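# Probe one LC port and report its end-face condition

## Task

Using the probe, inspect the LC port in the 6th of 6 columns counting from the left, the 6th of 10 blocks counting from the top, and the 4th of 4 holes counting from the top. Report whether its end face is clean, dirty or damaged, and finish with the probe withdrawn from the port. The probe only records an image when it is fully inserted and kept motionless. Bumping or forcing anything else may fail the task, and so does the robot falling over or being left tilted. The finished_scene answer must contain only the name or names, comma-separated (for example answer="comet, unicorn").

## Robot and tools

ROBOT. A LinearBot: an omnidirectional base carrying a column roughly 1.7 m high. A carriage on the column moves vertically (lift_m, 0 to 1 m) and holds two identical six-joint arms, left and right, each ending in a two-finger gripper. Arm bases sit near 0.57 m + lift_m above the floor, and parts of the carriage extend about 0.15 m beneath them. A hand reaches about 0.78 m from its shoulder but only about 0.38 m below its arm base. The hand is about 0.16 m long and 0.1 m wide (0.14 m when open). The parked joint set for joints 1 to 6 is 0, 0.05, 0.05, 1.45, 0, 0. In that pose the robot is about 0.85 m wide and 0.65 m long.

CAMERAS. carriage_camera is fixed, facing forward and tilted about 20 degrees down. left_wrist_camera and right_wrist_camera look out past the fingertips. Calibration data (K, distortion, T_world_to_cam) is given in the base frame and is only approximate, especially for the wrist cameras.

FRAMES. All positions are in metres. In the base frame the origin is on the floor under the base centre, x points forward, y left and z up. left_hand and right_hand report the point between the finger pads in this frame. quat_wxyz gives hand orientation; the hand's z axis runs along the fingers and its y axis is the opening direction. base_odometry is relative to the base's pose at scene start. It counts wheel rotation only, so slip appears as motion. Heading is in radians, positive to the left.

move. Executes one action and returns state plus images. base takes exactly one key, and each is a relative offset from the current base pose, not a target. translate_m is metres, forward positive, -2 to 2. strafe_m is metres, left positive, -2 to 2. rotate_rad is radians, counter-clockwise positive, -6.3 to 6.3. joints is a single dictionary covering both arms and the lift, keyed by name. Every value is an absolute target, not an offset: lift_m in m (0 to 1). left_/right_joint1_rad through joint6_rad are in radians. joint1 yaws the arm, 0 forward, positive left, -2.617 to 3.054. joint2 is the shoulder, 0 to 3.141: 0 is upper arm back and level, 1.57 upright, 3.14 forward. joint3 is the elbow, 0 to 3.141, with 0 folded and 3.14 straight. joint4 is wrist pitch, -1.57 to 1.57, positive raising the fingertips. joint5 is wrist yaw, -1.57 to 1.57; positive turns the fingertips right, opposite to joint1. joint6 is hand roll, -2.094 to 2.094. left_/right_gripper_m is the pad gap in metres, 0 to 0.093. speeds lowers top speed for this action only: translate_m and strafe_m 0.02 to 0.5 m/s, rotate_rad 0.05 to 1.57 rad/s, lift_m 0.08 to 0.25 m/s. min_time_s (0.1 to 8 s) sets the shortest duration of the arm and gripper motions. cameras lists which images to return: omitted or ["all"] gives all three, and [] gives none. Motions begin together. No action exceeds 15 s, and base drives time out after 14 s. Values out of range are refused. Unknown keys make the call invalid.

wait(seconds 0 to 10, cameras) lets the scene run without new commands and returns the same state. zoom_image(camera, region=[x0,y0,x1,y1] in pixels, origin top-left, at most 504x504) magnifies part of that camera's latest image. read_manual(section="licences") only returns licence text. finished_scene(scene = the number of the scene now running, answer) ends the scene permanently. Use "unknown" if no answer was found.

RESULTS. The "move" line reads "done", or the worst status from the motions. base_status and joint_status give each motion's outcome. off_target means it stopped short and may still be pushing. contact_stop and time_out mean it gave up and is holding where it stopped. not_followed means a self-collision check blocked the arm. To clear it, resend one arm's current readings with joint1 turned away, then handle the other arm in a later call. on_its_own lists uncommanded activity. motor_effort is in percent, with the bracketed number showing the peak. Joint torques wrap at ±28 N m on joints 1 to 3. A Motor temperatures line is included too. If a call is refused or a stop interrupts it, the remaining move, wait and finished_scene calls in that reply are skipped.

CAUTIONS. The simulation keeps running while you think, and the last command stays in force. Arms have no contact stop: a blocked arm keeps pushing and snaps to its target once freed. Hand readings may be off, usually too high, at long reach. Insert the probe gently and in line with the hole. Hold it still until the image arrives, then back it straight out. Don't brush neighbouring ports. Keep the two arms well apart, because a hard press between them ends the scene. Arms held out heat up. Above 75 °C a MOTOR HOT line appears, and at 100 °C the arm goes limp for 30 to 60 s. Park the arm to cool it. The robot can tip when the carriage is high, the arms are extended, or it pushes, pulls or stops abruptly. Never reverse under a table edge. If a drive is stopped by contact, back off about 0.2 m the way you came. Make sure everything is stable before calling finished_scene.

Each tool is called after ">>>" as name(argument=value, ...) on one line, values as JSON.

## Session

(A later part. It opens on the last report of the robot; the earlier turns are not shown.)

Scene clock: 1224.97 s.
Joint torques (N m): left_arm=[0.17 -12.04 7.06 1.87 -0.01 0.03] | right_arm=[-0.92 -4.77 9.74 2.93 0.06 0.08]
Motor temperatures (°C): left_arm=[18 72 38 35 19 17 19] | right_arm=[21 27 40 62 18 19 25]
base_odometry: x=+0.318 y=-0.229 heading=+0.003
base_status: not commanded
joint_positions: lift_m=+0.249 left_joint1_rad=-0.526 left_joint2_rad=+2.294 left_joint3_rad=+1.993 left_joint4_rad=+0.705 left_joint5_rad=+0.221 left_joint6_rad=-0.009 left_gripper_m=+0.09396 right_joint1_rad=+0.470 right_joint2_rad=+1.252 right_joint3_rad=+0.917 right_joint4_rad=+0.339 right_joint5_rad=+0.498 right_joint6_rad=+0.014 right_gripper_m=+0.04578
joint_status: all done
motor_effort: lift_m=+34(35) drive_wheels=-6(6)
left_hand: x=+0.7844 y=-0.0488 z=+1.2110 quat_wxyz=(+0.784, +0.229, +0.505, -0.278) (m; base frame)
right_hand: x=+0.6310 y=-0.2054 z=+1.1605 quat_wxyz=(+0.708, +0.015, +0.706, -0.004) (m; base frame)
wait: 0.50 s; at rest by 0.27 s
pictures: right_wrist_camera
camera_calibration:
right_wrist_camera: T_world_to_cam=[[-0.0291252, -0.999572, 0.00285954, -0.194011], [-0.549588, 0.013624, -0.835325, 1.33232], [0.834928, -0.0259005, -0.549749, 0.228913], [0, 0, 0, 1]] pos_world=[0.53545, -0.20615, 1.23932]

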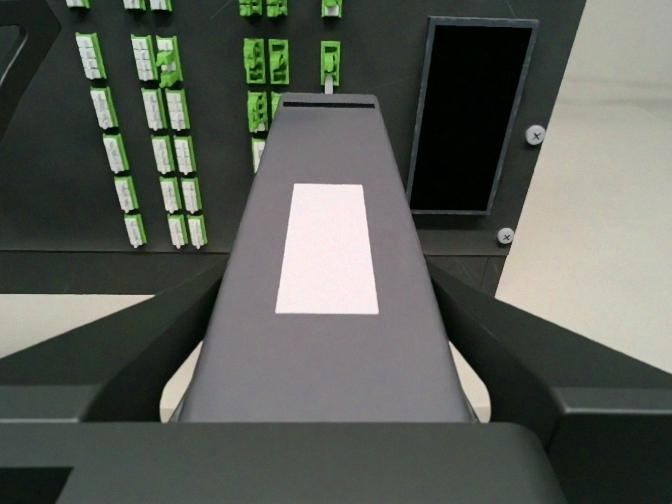

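>>> move(joints={"right_joint2_rad": 1.2576, "right_joint3_rad": 0.9780}, min_time_s=1.5, cameras=[])

>>> wait(seconds=0.5, cameras=["right_wrist_camera", "left_wrist_camera"])

>>> zoom_image(camera="right_wrist_camera", region=[318, 66, 342, 90])

>>> zoom_image(camera="left_wrist_camera", region=[400, 228, 450, 278])

Scene clock: 1232.90 s.
Joint torques (N m): left_arm=[0.17 -12.03 7.08 1.87 -0.01 0.03] | right_arm=[-0.92 -4.56 10.13 2.93 0.07 0.08]
Motor temperatures (°C): left_arm=[18 72 38 35 19 17 19] | right_arm=[21 27 41 62 18 19 25]
move: done
base_odometry: x=+0.318 y=-0.229 heading=+0.003
base_status: not commanded
joint_positions: lift_m=+0.249 left_joint1_rad=-0.526 left_joint2_rad=+2.294 left_joint3_rad=+1.993 left_joint4_rad=+0.705 left_joint5_rad=+0.221 left_joint6_rad=-0.009 left_gripper_m=+0.09396 right_joint1_rad=+0.470 right_joint2_rad=+1.263 right_joint3_rad=+0.926 right_joint4_rad=+0.339 right_joint5_rad=+0.498 right_joint6_rad=+0.014 right_gripper_m=+0.04578
joint_status: all done
motor_effort: lift_m=+32(36) drive_wheels=-6(6)
left_hand: x=+0.7844 y=-0.0488 z=+1.2110 quat_wxyz=(+0.784, +0.229, +0.505, -0.278) (m; base frame)
right_hand: x=+0.6333 y=-0.2042 z=+1.1606 quat_wxyz=(+0.708, +0.015, +0.706, -0.005) (m; base frame)
pictures: none
No camera images: "cameras" was empty.

Scene clock: 1233.40 s.
Joint torques (N m): left_arm=[0.16 -12.04 7.08 1.87 -0.01 0.03] | right_arm=[-0.94 -4.56 10.14 2.94 0.07 0.08]
Motor temperatures (°C): left_arm=[18 73 38 35 19 17 19] | right_arm=[21 27 41 62 18 19 25]
base_odometry: x=+0.318 y=-0.229 heading=+0.003
base_status: not commanded
joint_positions: lift_m=+0.249 left_joint1_rad=-0.526 left_joint2_rad=+2.294 left_joint3_rad=+1.993 left_joint4_rad=+0.705 left_joint5_rad=+0.221 left_joint6_rad=-0.009 left_gripper_m=+0.09396 right_joint1_rad=+0.470 right_joint2_rad=+1.263 right_joint3_rad=+0.926 right_joint4_rad=+0.339 right_joint5_rad=+0.498 right_joint6_rad=+0.014 right_gripper_m=+0.04578
joint_status: all done
motor_effort: lift_m=+33(36) drive_wheels=-6(6)
left_hand: x=+0.7844 y=-0.0488 z=+1.2110 quat_wxyz=(+0.784, +0.229, +0.505, -0.278) (m; base frame)
right_hand: x=+0.6333 y=-0.2042 z=+1.1606 quat_wxyz=(+0.708, +0.015, +0.706, -0.005) (m; base frame)
wait: 0.50 s; at rest by 0.27 s
pictures: left_wrist_camera, right_wrist_camera
camera_calibration:
left_wrist_camera: T_world_to_cam=[[-0.699385, -0.707789, -0.0994714, 0.628161], [-0.102671, 0.237214, -0.966017, 1.26735], [0.707332, -0.665405, -0.238574, -0.176641], [0, 0, 0, 1]] pos_world=[0.694391, 0.0264333, 1.24463]
right_wrist_camera: T_world_to_cam=[[-0.0291051, -0.99957, 0.00348136, -0.193425], [-0.550738, 0.0131295, -0.834575, 1.33332], [0.834171, -0.0262077, -0.550883, 0.228882], [0, 0, 0, 1]] pos_world=[0.537754, -0.204849, 1.23952]

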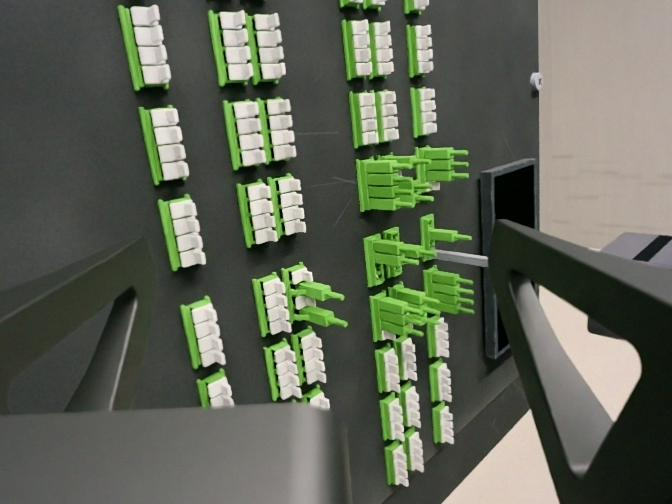

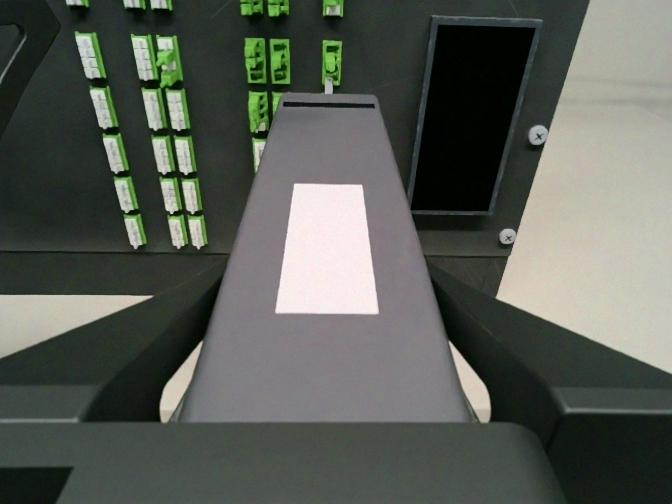

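Scaled by 21.000.

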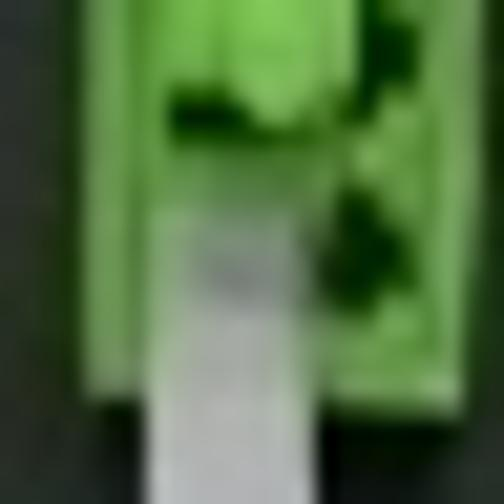

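Scaled by 10.080.

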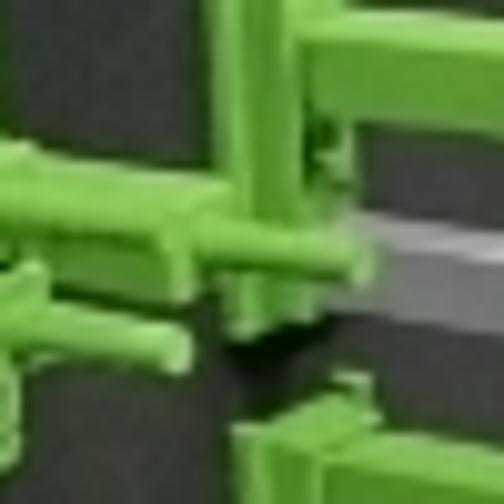

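>>> move(joints={"right_joint5_rad": 0.5120}, cameras=[])

>>> move(joints={"right_joint2_rad": 1.2676, "right_joint3_rad": 0.9868, "right_joint5_rad": 0.5150}, min_time_s=1.5, cameras=[])

>>> wait(seconds=0.5, cameras=["right_wrist_camera", "left_wrist_camera"])

>>> zoom_image(camera="right_wrist_camera", region=[318, 66, 342, 90])

>>> zoom_image(camera="left_wrist_camera", region=[400, 228, 450, 278])

Scene clock: 1247.87 s.
Joint torques (N m): left_arm=[0.16 -12.04 7.08 1.87 -0.01 0.03] | right_arm=[-0.92 -4.57 10.13 2.94 0.14 0.08]
Motor temperatures (°C): left_arm=[18 73 38 35 19 17 19] | right_arm=[21 27 41 62 18 19 25]
move: done
base_odometry: x=+0.318 y=-0.229 heading=+0.003
base_status: not commanded
joint_positions: lift_m=+0.249 left_joint1_rad=-0.526 left_joint2_rad=+2.294 left_joint3_rad=+1.993 left_joint4_rad=+0.705 left_joint5_rad=+0.221 left_joint6_rad=-0.009 left_gripper_m=+0.09396 right_joint1_rad=+0.470 right_joint2_rad=+1.263 right_joint3_rad=+0.926 right_joint4_rad=+0.339 right_joint5_rad=+0.499 right_joint6_rad=+0.014 right_gripper_m=+0.04578
joint_status: all done
motor_effort: lift_m=+33(35) drive_wheels=-6(6)
left_hand: x=+0.7844 y=-0.0488 z=+1.2110 quat_wxyz=(+0.784, +0.229, +0.505, -0.278) (m; base frame)
right_hand: x=+0.6333 y=-0.2045 z=+1.1605 quat_wxyz=(+0.708, +0.016, +0.706, -0.005) (m; base frame)
pictures: none
No camera images: "cameras" was empty.

Scene clock: 1249.67 s.
Joint torques (N m): left_arm=[0.16 -12.03 7.06 1.87 -0.01 0.03] | right_arm=[-0.95 -4.7 10.1 2.93 0.14 0.08]
Motor temperatures (°C): left_arm=[18 73 38 35 19 17 19] | right_arm=[21 27 41 62 18 19 25]
move: done
base_odometry: x=+0.318 y=-0.229 heading=+0.003
base_status: not commanded
joint_positions: lift_m=+0.249 left_joint1_rad=-0.526 left_joint2_rad=+2.294 left_joint3_rad=+1.993 left_joint4_rad=+0.705 left_joint5_rad=+0.221 left_joint6_rad=-0.009 left_gripper_m=+0.09396 right_joint1_rad=+0.470 right_joint2_rad=+1.273 right_joint3_rad=+0.935 right_joint4_rad=+0.339 right_joint5_rad=+0.503 right_joint6_rad=+0.014 right_gripper_m=+0.04578
joint_status: all done
motor_effort: lift_m=+33(36) drive_wheels=-6(6)
left_hand: x=+0.7844 y=-0.0488 z=+1.2110 quat_wxyz=(+0.784, +0.229, +0.505, -0.278) (m; base frame)
right_hand: x=+0.6356 y=-0.2039 z=+1.1606 quat_wxyz=(+0.707, +0.017, +0.707, -0.007) (m; base frame)
pictures: none
No camera images: "cameras" was empty.

Scene clock: 1250.17 s.
Joint torques (N m): left_arm=[0.17 -12.04 7.08 1.87 0 0.03] | right_arm=[-0.92 -4.7 10.09 2.93 0.14 0.08]
Motor temperatures (°C): left_arm=[18 73 38 35 19 17 19] | right_arm=[21 27 41 62 18 19 25]
base_odometry: x=+0.318 y=-0.229 heading=+0.003
base_status: not commanded
joint_positions: lift_m=+0.249 left_joint1_rad=-0.526 left_joint2_rad=+2.294 left_joint3_rad=+1.993 left_joint4_rad=+0.705 left_joint5_rad=+0.221 left_joint6_rad=-0.009 left_gripper_m=+0.09396 right_joint1_rad=+0.470 right_joint2_rad=+1.273 right_joint3_rad=+0.935 right_joint4_rad=+0.339 right_joint5_rad=+0.503 right_joint6_rad=+0.014 right_gripper_m=+0.04578
joint_status: all done
motor_effort: lift_m=+32(36) drive_wheels=-6(6)
left_hand: x=+0.7844 y=-0.0488 z=+1.2110 quat_wxyz=(+0.784, +0.229, +0.505, -0.278) (m; base frame)
right_hand: x=+0.6356 y=-0.2039 z=+1.1606 quat_wxyz=(+0.707, +0.017, +0.707, -0.007) (m; base frame)
wait: 0.50 s; at rest by 0.27 s
pictures: left_wrist_camera, right_wrist_camera
camera_calibration:
left_wrist_camera: T_world_to_cam=[[-0.699385, -0.707789, -0.0994714, 0.628161], [-0.102671, 0.237214, -0.966017, 1.26735], [0.707332, -0.665405, -0.238574, -0.176641], [0, 0, 0, 1]] pos_world=[0.694391, 0.0264333, 1.24463]
right_wrist_camera: T_world_to_cam=[[-0.0340763, -0.999409, 0.00449658, -0.191099], [-0.552086, 0.0150734, -0.833651, 1.33474], [0.83309, -0.0308903, -0.552274, 0.22823], [0, 0, 0, 1]] pos_world=[0.540246, -0.204055, 1.23962]

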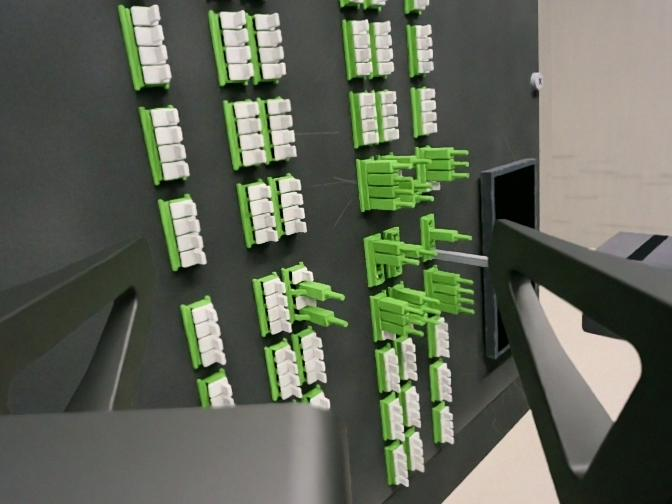

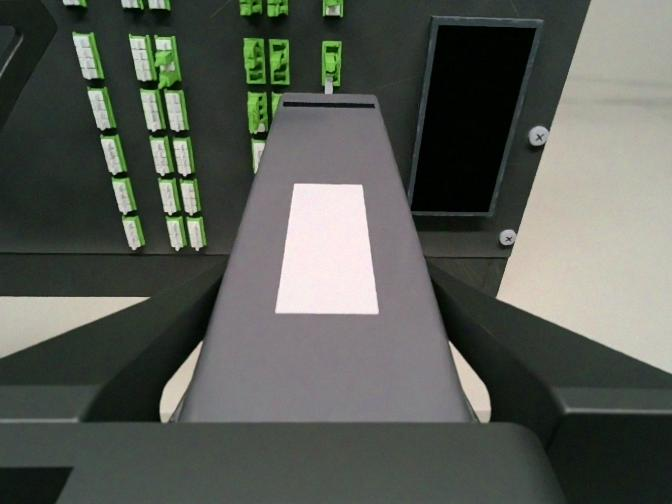

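Scaled by 21.000.

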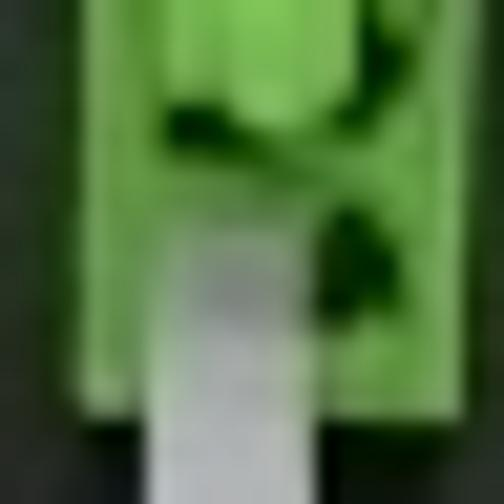

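Scaled by 10.080.

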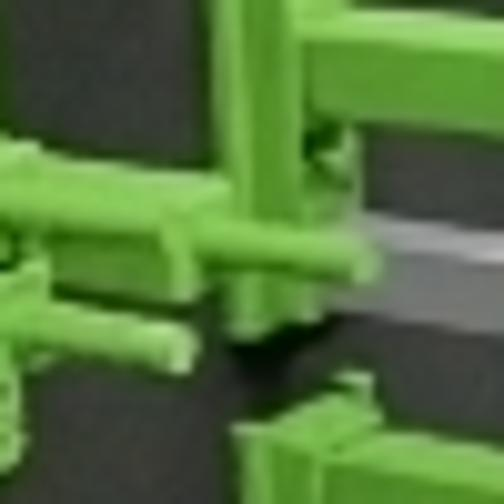

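>>> move(base={"translate_m": 0.006}, speeds={"translate_m": 0.04}, cameras=[])

>>> wait(seconds=0.5, cameras=["right_wrist_camera", "left_wrist_camera"])

>>> zoom_image(camera="right_wrist_camera", region=[318, 66, 342, 90])

>>> zoom_image(camera="left_wrist_camera", region=[400, 228, 450, 278])

Scene clock: 1261.40 s.
Joint torques (N m): left_arm=[0.16 -11.86 7.05 1.87 -0.01 0.03] | right_arm=[-1.02 -4.74 10.14 2.88 0.03 0.08]
Motor temperatures (°C): left_arm=[18 73 38 35 19 17 19] | right_arm=[21 27 42 62 18 19 25]
move: done
base_odometry: x=+0.324 y=-0.229 heading=+0.004
base_status: done
joint_positions: lift_m=+0.249 left_joint1_rad=-0.526 left_joint2_rad=+2.294 left_joint3_rad=+1.993 left_joint4_rad=+0.704 left_joint5_rad=+0.221 left_joint6_rad=-0.009 left_gripper_m=+0.09396 right_joint1_rad=+0.471 right_joint2_rad=+1.273 right_joint3_rad=+0.935 right_joint4_rad=+0.337 right_joint5_rad=+0.514 right_joint6_rad=+0.014 right_gripper_m=+0.04578
joint_status: not commanded
motor_effort: lift_m=+32(35) drive_wheels=+5(14)
left_hand: x=+0.7847 y=-0.0487 z=+1.2106 quat_wxyz=(+0.784, +0.229, +0.506, -0.278) (m; base frame)
right_hand: x=+0.6354 y=-0.2055 z=+1.1604 quat_wxyz=(+0.707, +0.020, +0.707, -0.011) (m; base frame)
pictures: none
No camera images: "cameras" was empty.

Scene clock: 1261.90 s.
Joint torques (N m): left_arm=[0.17 -11.96 7.08 1.89 -0.01 0.03] | right_arm=[-0.98 -4.64 10.09 2.94 0.03 0.07]
Motor temperatures (°C): left_arm=[18 73 38 35 19 17 19] | right_arm=[21 27 42 62 18 19 25]
base_odometry: x=+0.324 y=-0.229 heading=+0.004
base_status: done
joint_positions: lift_m=+0.249 left_joint1_rad=-0.526 left_joint2_rad=+2.294 left_joint3_rad=+1.993 left_joint4_rad=+0.704 left_joint5_rad=+0.221 left_joint6_rad=-0.009 left_gripper_m=+0.09396 right_joint1_rad=+0.471 right_joint2_rad=+1.273 right_joint3_rad=+0.935 right_joint4_rad=+0.337 right_joint5_rad=+0.514 right_joint6_rad=+0.014 right_gripper_m=+0.04578
joint_status: not commanded
motor_effort: lift_m=+33(35) drive_wheels=+5(14)
left_hand: x=+0.7847 y=-0.0487 z=+1.2106 quat_wxyz=(+0.784, +0.229, +0.506, -0.278) (m; base frame)
right_hand: x=+0.6354 y=-0.2055 z=+1.1604 quat_wxyz=(+0.707, +0.020, +0.707, -0.011) (m; base frame)
wait: 0.50 s; at rest by 0.27 s
pictures: left_wrist_camera, right_wrist_camera
camera_calibration:
left_wrist_camera: T_world_to_cam=[[-0.699236, -0.707992, -0.0990801, 0.627837], [-0.104024, 0.237884, -0.965707, 1.2677], [0.707282, -0.66495, -0.239985, -0.175057], [0, 0, 0, 1]] pos_world=[0.694693, 0.0265328, 1.24442]
right_wrist_camera: T_world_to_cam=[[-0.0443447, -0.999004, 0.00486907, -0.186554], [-0.552415, 0.0204596, -0.833318, 1.33555], [0.832389, -0.039643, -0.552772, 0.227521], [0, 0, 0, 1]] pos_world=[0.540121, -0.204673, 1.23962]

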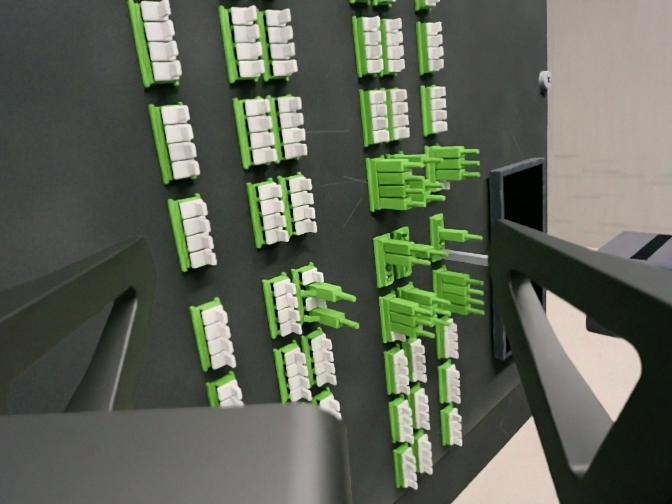

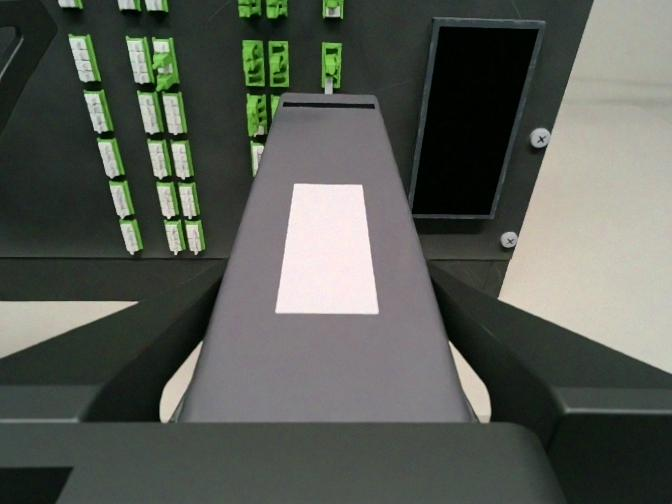

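Scaled by 21.000.

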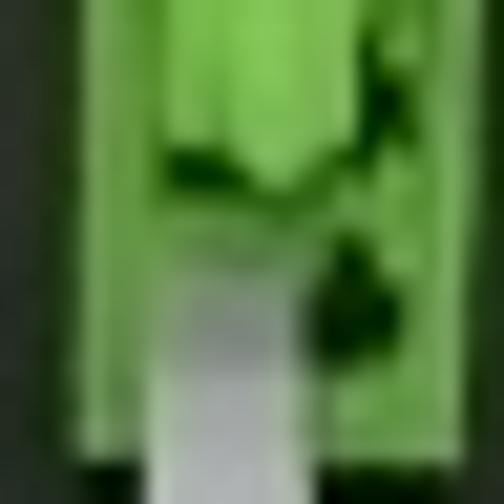

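Scaled by 10.080.

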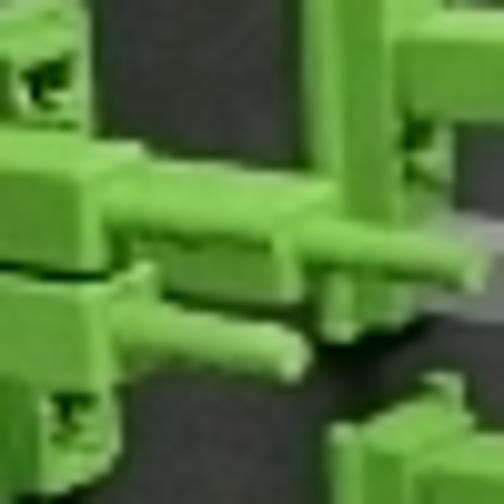

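>>> zoom_image(camera="right_wrist_camera", region=[0, 220, 80, 300])

>>> zoom_image(camera="right_wrist_camera", region=[150, 220, 230, 300])

>>> zoom_image(camera="right_wrist_camera", region=[440, 200, 520, 280])

>>> zoom_image(camera="right_wrist_camera", region=[425, 0, 555, 60])

Scaled by 6.300.

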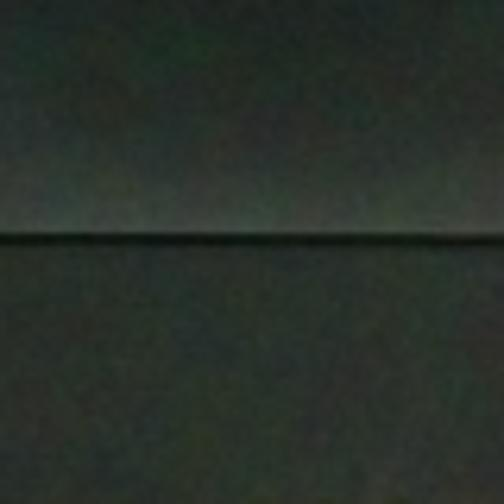

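Scaled by 6.300.

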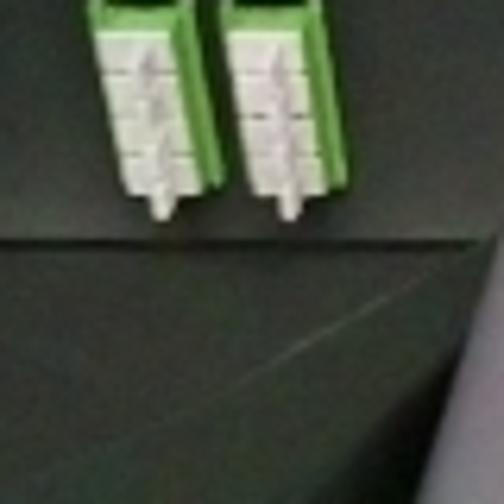

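Scaled by 6.300.

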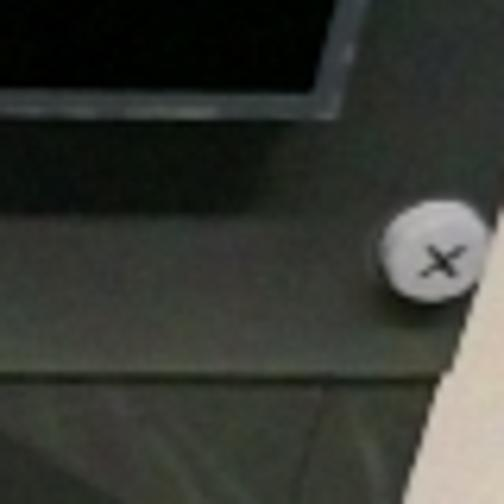

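Scaled by 3.877.

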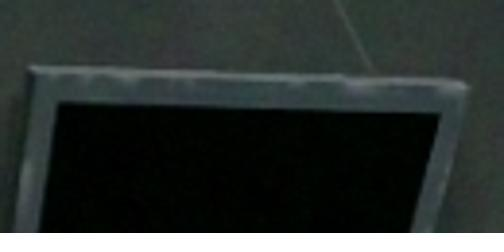

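>>> zoom_image(camera="right_wrist_camera", region=[270, 80, 390, 120])

>>> zoom_image(camera="right_wrist_camera", region=[260, 170, 400, 330])

>>> zoom_image(camera="right_wrist_camera", region=[395, 195, 505, 235])

>>> zoom_image(camera="right_wrist_camera", region=[60, 20, 360, 100])

Scaled by 4.200.

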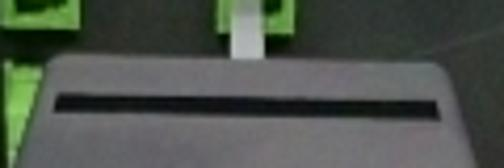

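Scaled by 3.150.

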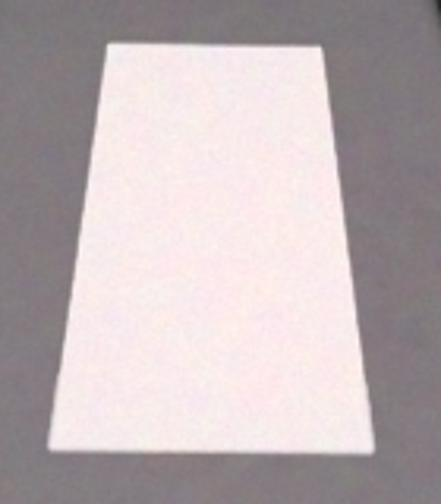

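Scaled by 4.582.

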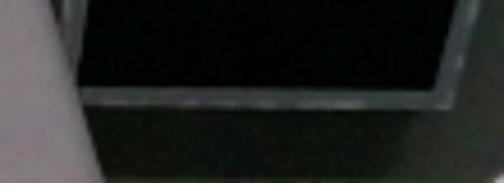

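Scaled by 1.680.

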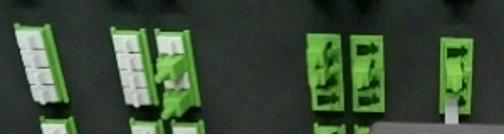

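>>> move(joints={"right_joint1_rad": 0.4427, "right_joint5_rad": 0.4800}, min_time_s=1.5, cameras=[])

>>> wait(seconds=0.5, cameras=["right_wrist_camera", "left_wrist_camera"])

>>> zoom_image(camera="right_wrist_camera", region=[318, 66, 342, 90])

Scene clock: 1332.30 s.
Joint torques (N m): left_arm=[0.16 -12.04 7.06 1.89 -0.01 0.02] | right_arm=[-2.69 -4.53 10.09 2.96 -0.29 0.08]
Motor temperatures (°C): left_arm=[18 74 39 35 19 17 19] | right_arm=[21 28 45 61 18 19 25]
move: off_target
base_odometry: x=+0.324 y=-0.229 heading=+0.004
base_status: not commanded
joint_positions: lift_m=+0.249 left_joint1_rad=-0.526 left_joint2_rad=+2.294 left_joint3_rad=+1.993 left_joint4_rad=+0.704 left_joint5_rad=+0.221 left_joint6_rad=-0.009 left_gripper_m=+0.09396 right_joint1_rad=+0.467 right_joint2_rad=+1.272 right_joint3_rad=+0.935 right_joint4_rad=+0.335 right_joint5_rad=+0.507 right_joint6_rad=+0.014 right_gripper_m=+0.04578
joint_status: right_joint1_rad off_target (ended at +0.467, target +0.443); right_joint5_rad off_target (ended at +0.507, target +0.480)
motor_effort: lift_m=+32(36) drive_wheels=+5(5)
left_hand: x=+0.7847 y=-0.0487 z=+1.2106 quat_wxyz=(+0.784, +0.229, +0.506, -0.278) (m; base frame)
right_hand: x=+0.6356 y=-0.2060 z=+1.1604 quat_wxyz=(+0.707, +0.019, +0.707, -0.009) (m; base frame)
pictures: none
No camera images: "cameras" was empty.

Scene clock: 1332.80 s.
Joint torques (N m): left_arm=[0.16 -12.04 7.06 1.89 -0.01 0.03] | right_arm=[-2.66 -4.52 10.09 2.97 -0.27 0.08]
Motor temperatures (°C): left_arm=[18 74 39 35 19 17 19] | right_arm=[21 28 45 61 18 19 25]
base_odometry: x=+0.324 y=-0.229 heading=+0.004
base_status: not commanded
joint_positions: lift_m=+0.249 left_joint1_rad=-0.526 left_joint2_rad=+2.294 left_joint3_rad=+1.993 left_joint4_rad=+0.704 left_joint5_rad=+0.221 left_joint6_rad=-0.009 left_gripper_m=+0.09396 right_joint1_rad=+0.467 right_joint2_rad=+1.272 right_joint3_rad=+0.935 right_joint4_rad=+0.335 right_joint5_rad=+0.506 right_joint6_rad=+0.014 right_gripper_m=+0.04578
joint_status: right_joint1_rad off_target (ended at +0.467, target +0.443); right_joint5_rad off_target (ended at +0.507, target +0.480)
motor_effort: lift_m=+32(36) drive_wheels=+5(5)
left_hand: x=+0.7847 y=-0.0487 z=+1.2106 quat_wxyz=(+0.784, +0.229, +0.506, -0.278) (m; base frame)
right_hand: x=+0.6356 y=-0.2059 z=+1.1604 quat_wxyz=(+0.707, +0.019, +0.707, -0.009) (m; base frame)
wait: 0.50 s; at rest by 0.27 s
pictures: left_wrist_camera, right_wrist_camera
camera_calibration:
left_wrist_camera: T_world_to_cam=[[-0.699236, -0.707992, -0.0990801, 0.627837], [-0.104024, 0.237884, -0.965707, 1.2677], [0.707282, -0.66495, -0.239985, -0.175057], [0, 0, 0, 1]] pos_world=[0.694693, 0.0265328, 1.24442]
right_wrist_camera: T_world_to_cam=[[-0.0405431, -0.999163, 0.00542774, -0.19001], [-0.5534, 0.0179318, -0.832722, 1.33501], [0.831928, -0.0367648, -0.553664, 0.229178], [0, 0, 0, 1]] pos_world=[0.540434, -0.205365, 1.23962]

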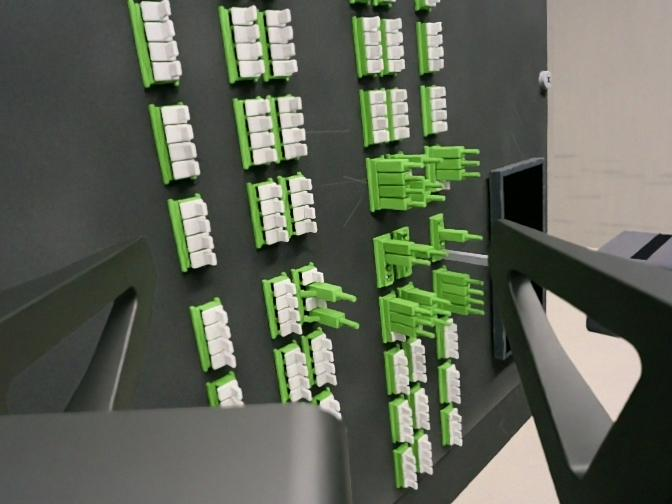

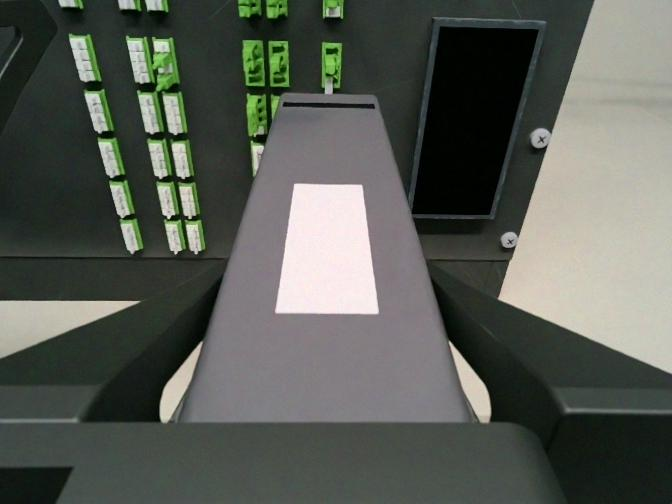

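Scaled by 21.000.

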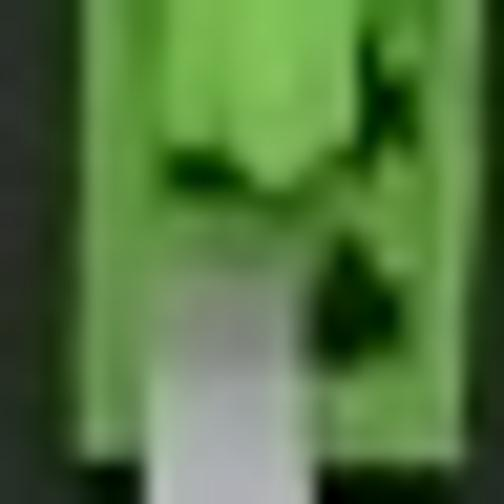

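>>> move(joints={"right_joint1_rad": 0.4270, "right_joint5_rad": 0.4700}, min_time_s=1.5, cameras=[])

>>> wait(seconds=0.5, cameras=["right_wrist_camera"])

>>> zoom_image(camera="right_wrist_camera", region=[318, 66, 342, 90])

Scene clock: 1338.77 s.
Joint torques (N m): left_arm=[0.16 -12.04 7.08 1.89 -0.01 0.02] | right_arm=[-2.62 -4.53 10.1 2.98 -0.09 0.08]
Motor temperatures (°C): left_arm=[18 74 39 35 19 17 19] | right_arm=[21 28 45 60 18 19 25]
move: off_target
base_odometry: x=+0.324 y=-0.229 heading=+0.004
base_status: not commanded
joint_positions: lift_m=+0.249 left_joint1_rad=-0.526 left_joint2_rad=+2.294 left_joint3_rad=+1.993 left_joint4_rad=+0.704 left_joint5_rad=+0.221 left_joint6_rad=-0.009 left_gripper_m=+0.09396 right_joint1_rad=+0.451 right_joint2_rad=+1.272 right_joint3_rad=+0.935 right_joint4_rad=+0.335 right_joint5_rad=+0.482 right_joint6_rad=+0.014 right_gripper_m=+0.04578
joint_status: right_joint1_rad off_target (ended at +0.451, target +0.427); the others done
motor_effort: lift_m=+32(36) drive_wheels=+5(5)
left_hand: x=+0.7847 y=-0.0487 z=+1.2106 quat_wxyz=(+0.784, +0.229, +0.506, -0.278) (m; base frame)
right_hand: x=+0.6376 y=-0.2084 z=+1.1604 quat_wxyz=(+0.707, +0.016, +0.707, -0.007) (m; base frame)
pictures: none
No camera images: "cameras" was empty.

Scene clock: 1339.27 s.
Joint torques (N m): left_arm=[0.17 -12.04 7.08 1.89 -0.01 0.03] | right_arm=[-2.63 -4.55 10.1 2.98 -0.11 0.08]
Motor temperatures (°C): left_arm=[18 74 39 35 19 17 19] | right_arm=[21 28 45 60 18 19 25]
base_odometry: x=+0.324 y=-0.229 heading=+0.004
base_status: not commanded
joint_positions: lift_m=+0.249 left_joint1_rad=-0.526 left_joint2_rad=+2.294 left_joint3_rad=+1.993 left_joint4_rad=+0.704 left_joint5_rad=+0.221 left_joint6_rad=-0.009 left_gripper_m=+0.09396 right_joint1_rad=+0.451 right_joint2_rad=+1.272 right_joint3_rad=+0.935 right_joint4_rad=+0.335 right_joint5_rad=+0.482 right_joint6_rad=+0.014 right_gripper_m=+0.04578
joint_status: right_joint1_rad off_target (ended at +0.451, target +0.427); the others done
motor_effort: lift_m=+34(36) drive_wheels=+5(5)
left_hand: x=+0.7847 y=-0.0487 z=+1.2106 quat_wxyz=(+0.784, +0.229, +0.506, -0.278) (m; base frame)
right_hand: x=+0.6376 y=-0.2083 z=+1.1604 quat_wxyz=(+0.707, +0.016, +0.707, -0.006) (m; base frame)
wait: 0.50 s; at rest by 0.27 s
pictures: right_wrist_camera
camera_calibration:
right_wrist_camera: T_world_to_cam=[[-0.0321344, -0.999469, 0.00532046, -0.197606], [-0.553513, 0.0133634, -0.832733, 1.33526], [0.83222, -0.0297043, -0.553649, 0.228758], [0, 0, 0, 1]] pos_world=[0.542355, -0.20855, 1.23961]

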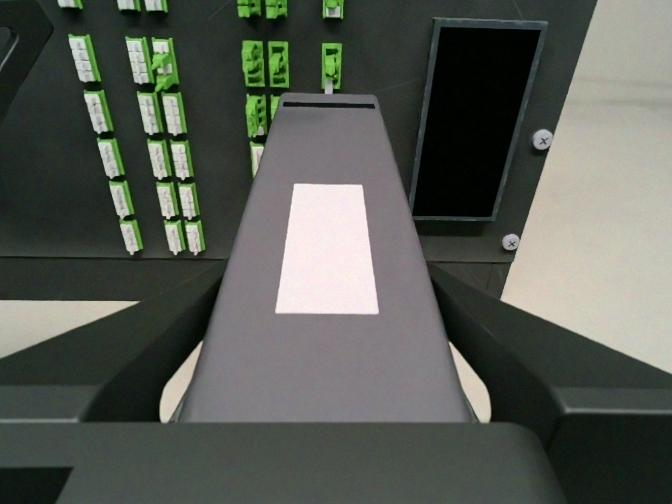

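Scaled by 21.000.

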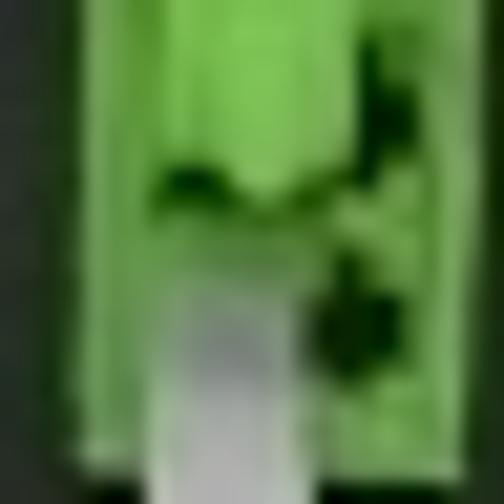

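>>> move(joints={"right_joint1_rad": 0.4080, "right_joint5_rad": 0.4400}, min_time_s=1.5, cameras=[])

>>> wait(seconds=0.5, cameras=["right_wrist_camera", "left_wrist_camera"])

>>> zoom_image(camera="right_wrist_camera", region=[318, 66, 342, 90])

Scene clock: 1347.97 s.
Joint torques (N m): left_arm=[0.14 -12.04 7.06 1.89 -0.01 0.03] | right_arm=[-1.55 -4.56 10.11 2.98 0.06 0.08]
Motor temperatures (°C): left_arm=[18 74 39 35 19 17 19] | right_arm=[21 28 46 60 18 19 25]
move: done
base_odometry: x=+0.324 y=-0.229 heading=+0.004
base_status: not commanded
joint_positions: lift_m=+0.249 left_joint1_rad=-0.526 left_joint2_rad=+2.294 left_joint3_rad=+1.993 left_joint4_rad=+0.704 left_joint5_rad=+0.221 left_joint6_rad=-0.009 left_gripper_m=+0.09396 right_joint1_rad=+0.420 right_joint2_rad=+1.272 right_joint3_rad=+0.935 right_joint4_rad=+0.335 right_joint5_rad=+0.436 right_joint6_rad=+0.014 right_gripper_m=+0.04578
joint_status: all done
motor_effort: lift_m=+34(36) drive_wheels=+5(5)
left_hand: x=+0.7847 y=-0.0487 z=+1.2106 quat_wxyz=(+0.784, +0.229, +0.506, -0.278) (m; base frame)
right_hand: x=+0.6411 y=-0.2130 z=+1.1605 quat_wxyz=(+0.707, +0.010, +0.707, -0.001) (m; base frame)
pictures: none
No camera images: "cameras" was empty.

Scene clock: 1348.47 s.
Joint torques (N m): left_arm=[0.16 -12.04 7.08 1.89 -0.01 0.02] | right_arm=[-1.55 -4.57 10.11 2.99 0.06 0.08]
Motor temperatures (°C): left_arm=[18 74 39 35 19 17 19] | right_arm=[21 28 46 60 18 19 25]
base_odometry: x=+0.324 y=-0.229 heading=+0.004
base_status: not commanded
joint_positions: lift_m=+0.249 left_joint1_rad=-0.526 left_joint2_rad=+2.294 left_joint3_rad=+1.993 left_joint4_rad=+0.704 left_joint5_rad=+0.221 left_joint6_rad=-0.009 left_gripper_m=+0.09396 right_joint1_rad=+0.420 right_joint2_rad=+1.272 right_joint3_rad=+0.935 right_joint4_rad=+0.335 right_joint5_rad=+0.436 right_joint6_rad=+0.014 right_gripper_m=+0.04578
joint_status: all done
motor_effort: lift_m=+35(36) drive_wheels=+5(5)
left_hand: x=+0.7847 y=-0.0487 z=+1.2106 quat_wxyz=(+0.784, +0.229, +0.506, -0.278) (m; base frame)
right_hand: x=+0.6411 y=-0.2130 z=+1.1605 quat_wxyz=(+0.707, +0.010, +0.707, -0.001) (m; base frame)
wait: 0.50 s; at rest by 0.27 s
pictures: left_wrist_camera, right_wrist_camera
camera_calibration:
left_wrist_camera: T_world_to_cam=[[-0.699236, -0.707992, -0.0990801, 0.627837], [-0.104024, 0.237884, -0.965707, 1.2677], [0.707282, -0.66495, -0.239985, -0.175057], [0, 0, 0, 1]] pos_world=[0.694693, 0.0265328, 1.24442]
right_wrist_camera: T_world_to_cam=[[-0.0165395, -0.99985, 0.00507, -0.211945], [-0.55336, 0.0049301, -0.832928, 1.33573], [0.832778, -0.0165817, -0.553358, 0.227838], [0, 0, 0, 1]] pos_world=[0.545894, -0.214721, 1.23971]

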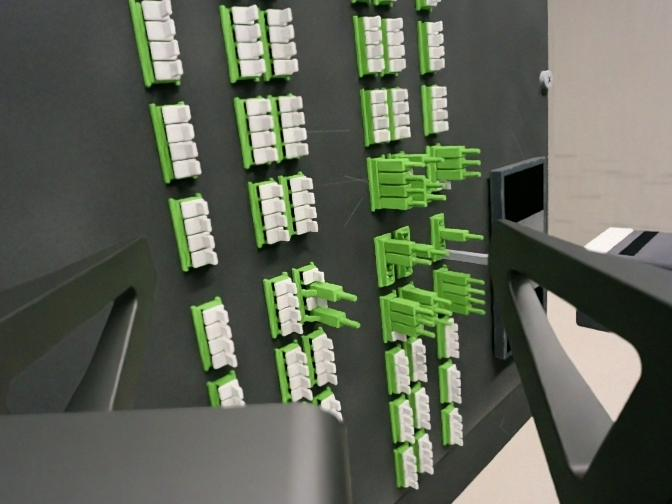

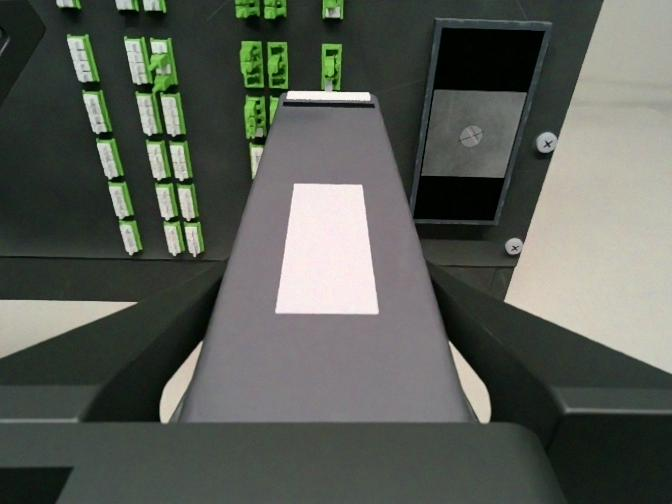

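Scaled by 21.000.

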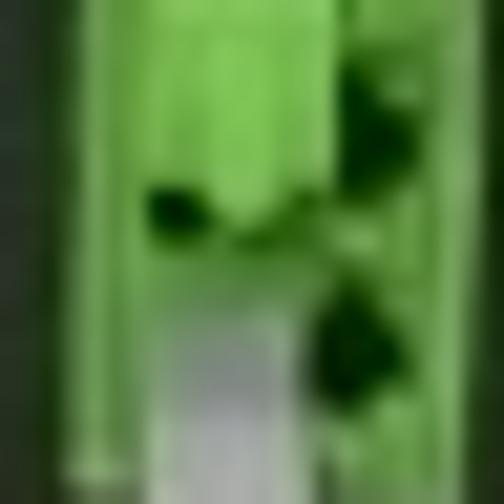

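>>> zoom_image(camera="right_wrist_camera", region=[415, 80, 535, 185])

>>> zoom_image(camera="right_wrist_camera", region=[448, 112, 496, 160])

Scaled by 4.200.

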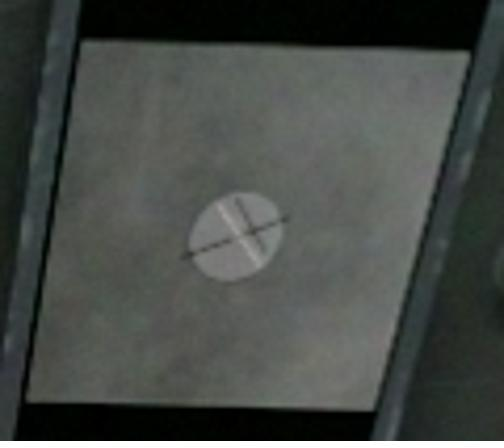

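Scaled by 10.500.

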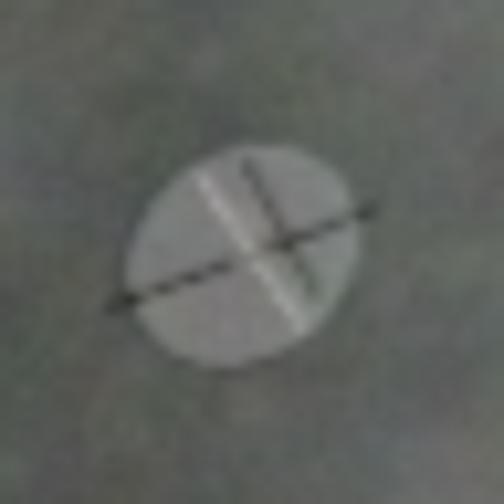

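>>> zoom_image(camera="right_wrist_camera", region=[456, 122, 486, 152])

>>> zoom_image(camera="left_wrist_camera", region=[480, 150, 560, 250])

Scaled by 16.800.

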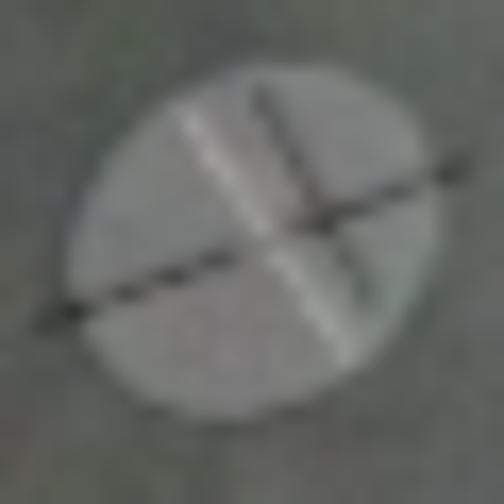

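Scaled by 5.040.

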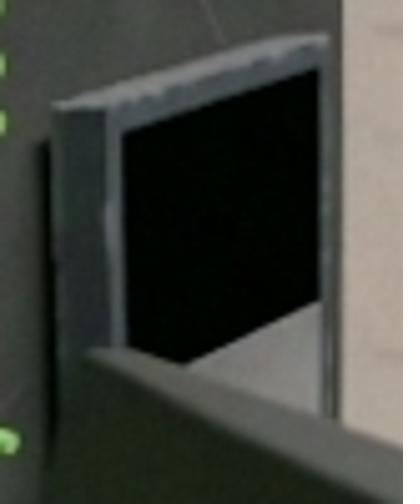

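>>> move(base={"translate_m": -0.09}, speeds={"translate_m": 0.05}, cameras=[])

>>> wait(seconds=0.5, cameras=["right_wrist_camera", "carriage_camera"])

Scene clock: 1366.53 s.
Joint torques (N m): left_arm=[-0.03 -12.11 7.08 1.9 -0.01 0.02] | right_arm=[-1.03 -4.93 9.98 2.97 0.11 0.08]
Motor temperatures (°C): left_arm=[18 74 39 35 19 17 19] | right_arm=[21 28 45 60 18 19 25]
move: done
base_odometry: x=+0.234 y=-0.229 heading=+0.004
base_status: done
joint_positions: lift_m=+0.249 left_joint1_rad=-0.525 left_joint2_rad=+2.294 left_joint3_rad=+1.993 left_joint4_rad=+0.704 left_joint5_rad=+0.221 left_joint6_rad=-0.009 left_gripper_m=+0.09396 right_joint1_rad=+0.415 right_joint2_rad=+1.276 right_joint3_rad=+0.938 right_joint4_rad=+0.338 right_joint5_rad=+0.431 right_joint6_rad=+0.014 right_gripper_m=+0.04578
joint_status: not commanded
motor_effort: lift_m=+33(36) drive_wheels=-2(13)
left_hand: x=+0.7848 y=-0.0485 z=+1.2106 quat_wxyz=(+0.784, +0.229, +0.506, -0.278) (m; base frame)
right_hand: x=+0.6426 y=-0.2140 z=+1.1608 quat_wxyz=(+0.707, +0.011, +0.707, -0.001) (m; base frame)
pictures: none
No camera images: "cameras" was empty.

Scene clock: 1367.03 s.
Joint torques (N m): left_arm=[0.12 -12.03 7.06 1.89 0 0.03] | right_arm=[-1.05 -4.93 9.95 2.96 0.11 0.08]
Motor temperatures (°C): left_arm=[18 74 39 35 19 17 19] | right_arm=[21 28 45 60 18 19 25]
base_odometry: x=+0.234 y=-0.229 heading=+0.004
base_status: done
joint_positions: lift_m=+0.249 left_joint1_rad=-0.525 left_joint2_rad=+2.294 left_joint3_rad=+1.993 left_joint4_rad=+0.704 left_joint5_rad=+0.221 left_joint6_rad=-0.009 left_gripper_m=+0.09396 right_joint1_rad=+0.415 right_joint2_rad=+1.276 right_joint3_rad=+0.938 right_joint4_rad=+0.338 right_joint5_rad=+0.431 right_joint6_rad=+0.014 right_gripper_m=+0.04578
joint_status: not commanded
motor_effort: lift_m=+36(36) drive_wheels=-2(13)
left_hand: x=+0.7848 y=-0.0485 z=+1.2106 quat_wxyz=(+0.784, +0.229, +0.506, -0.278) (m; base frame)
right_hand: x=+0.6426 y=-0.2140 z=+1.1608 quat_wxyz=(+0.707, +0.011, +0.707, -0.001) (m; base frame)
wait: 0.50 s; at rest by 0.27 s
pictures: carriage_camera, right_wrist_camera
camera_calibration:
carriage_camera: T_world_to_cam=[[0.0152616, -0.999778, -0.0145536, 0.0188958], [-0.351173, 0.00826853, -0.936274, 1.21082], [0.936186, 0.0193999, -0.350969, 0.299011], [0, 0, 0, 1]] pos_world=[0.144988, 0.0030791, 1.23888]
right_wrist_camera: T_world_to_cam=[[-0.0173173, -0.999839, 0.00459861, -0.211913], [-0.552551, 0.00573687, -0.833459, 1.33706], [0.833299, -0.0169742, -0.552562, 0.225413], [0, 0, 0, 1]] pos_world=[0.547289, -0.215724, 1.23992]

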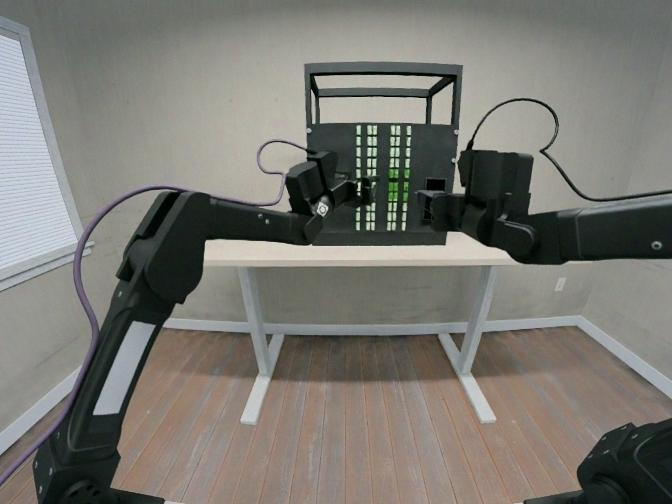

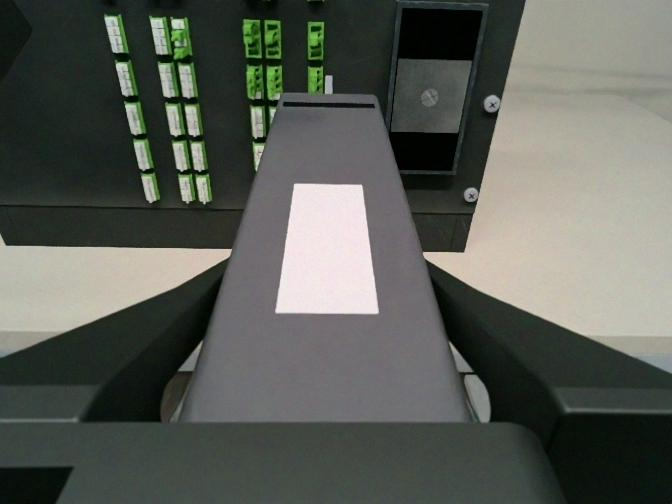

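>>> zoom_image(camera="carriage_camera", region=[340, 110, 450, 245])

Scaled by 3.733.

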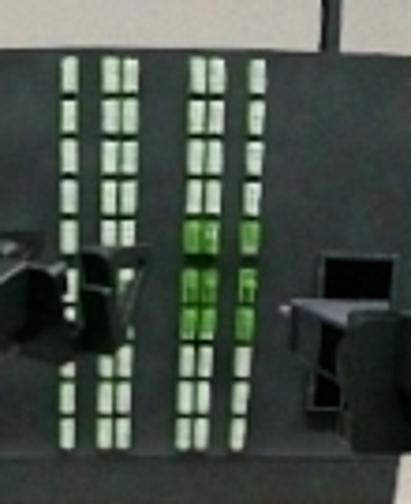

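>>> finished_scene(scene=1, answer="damaged")

The scene is finished: the task was done.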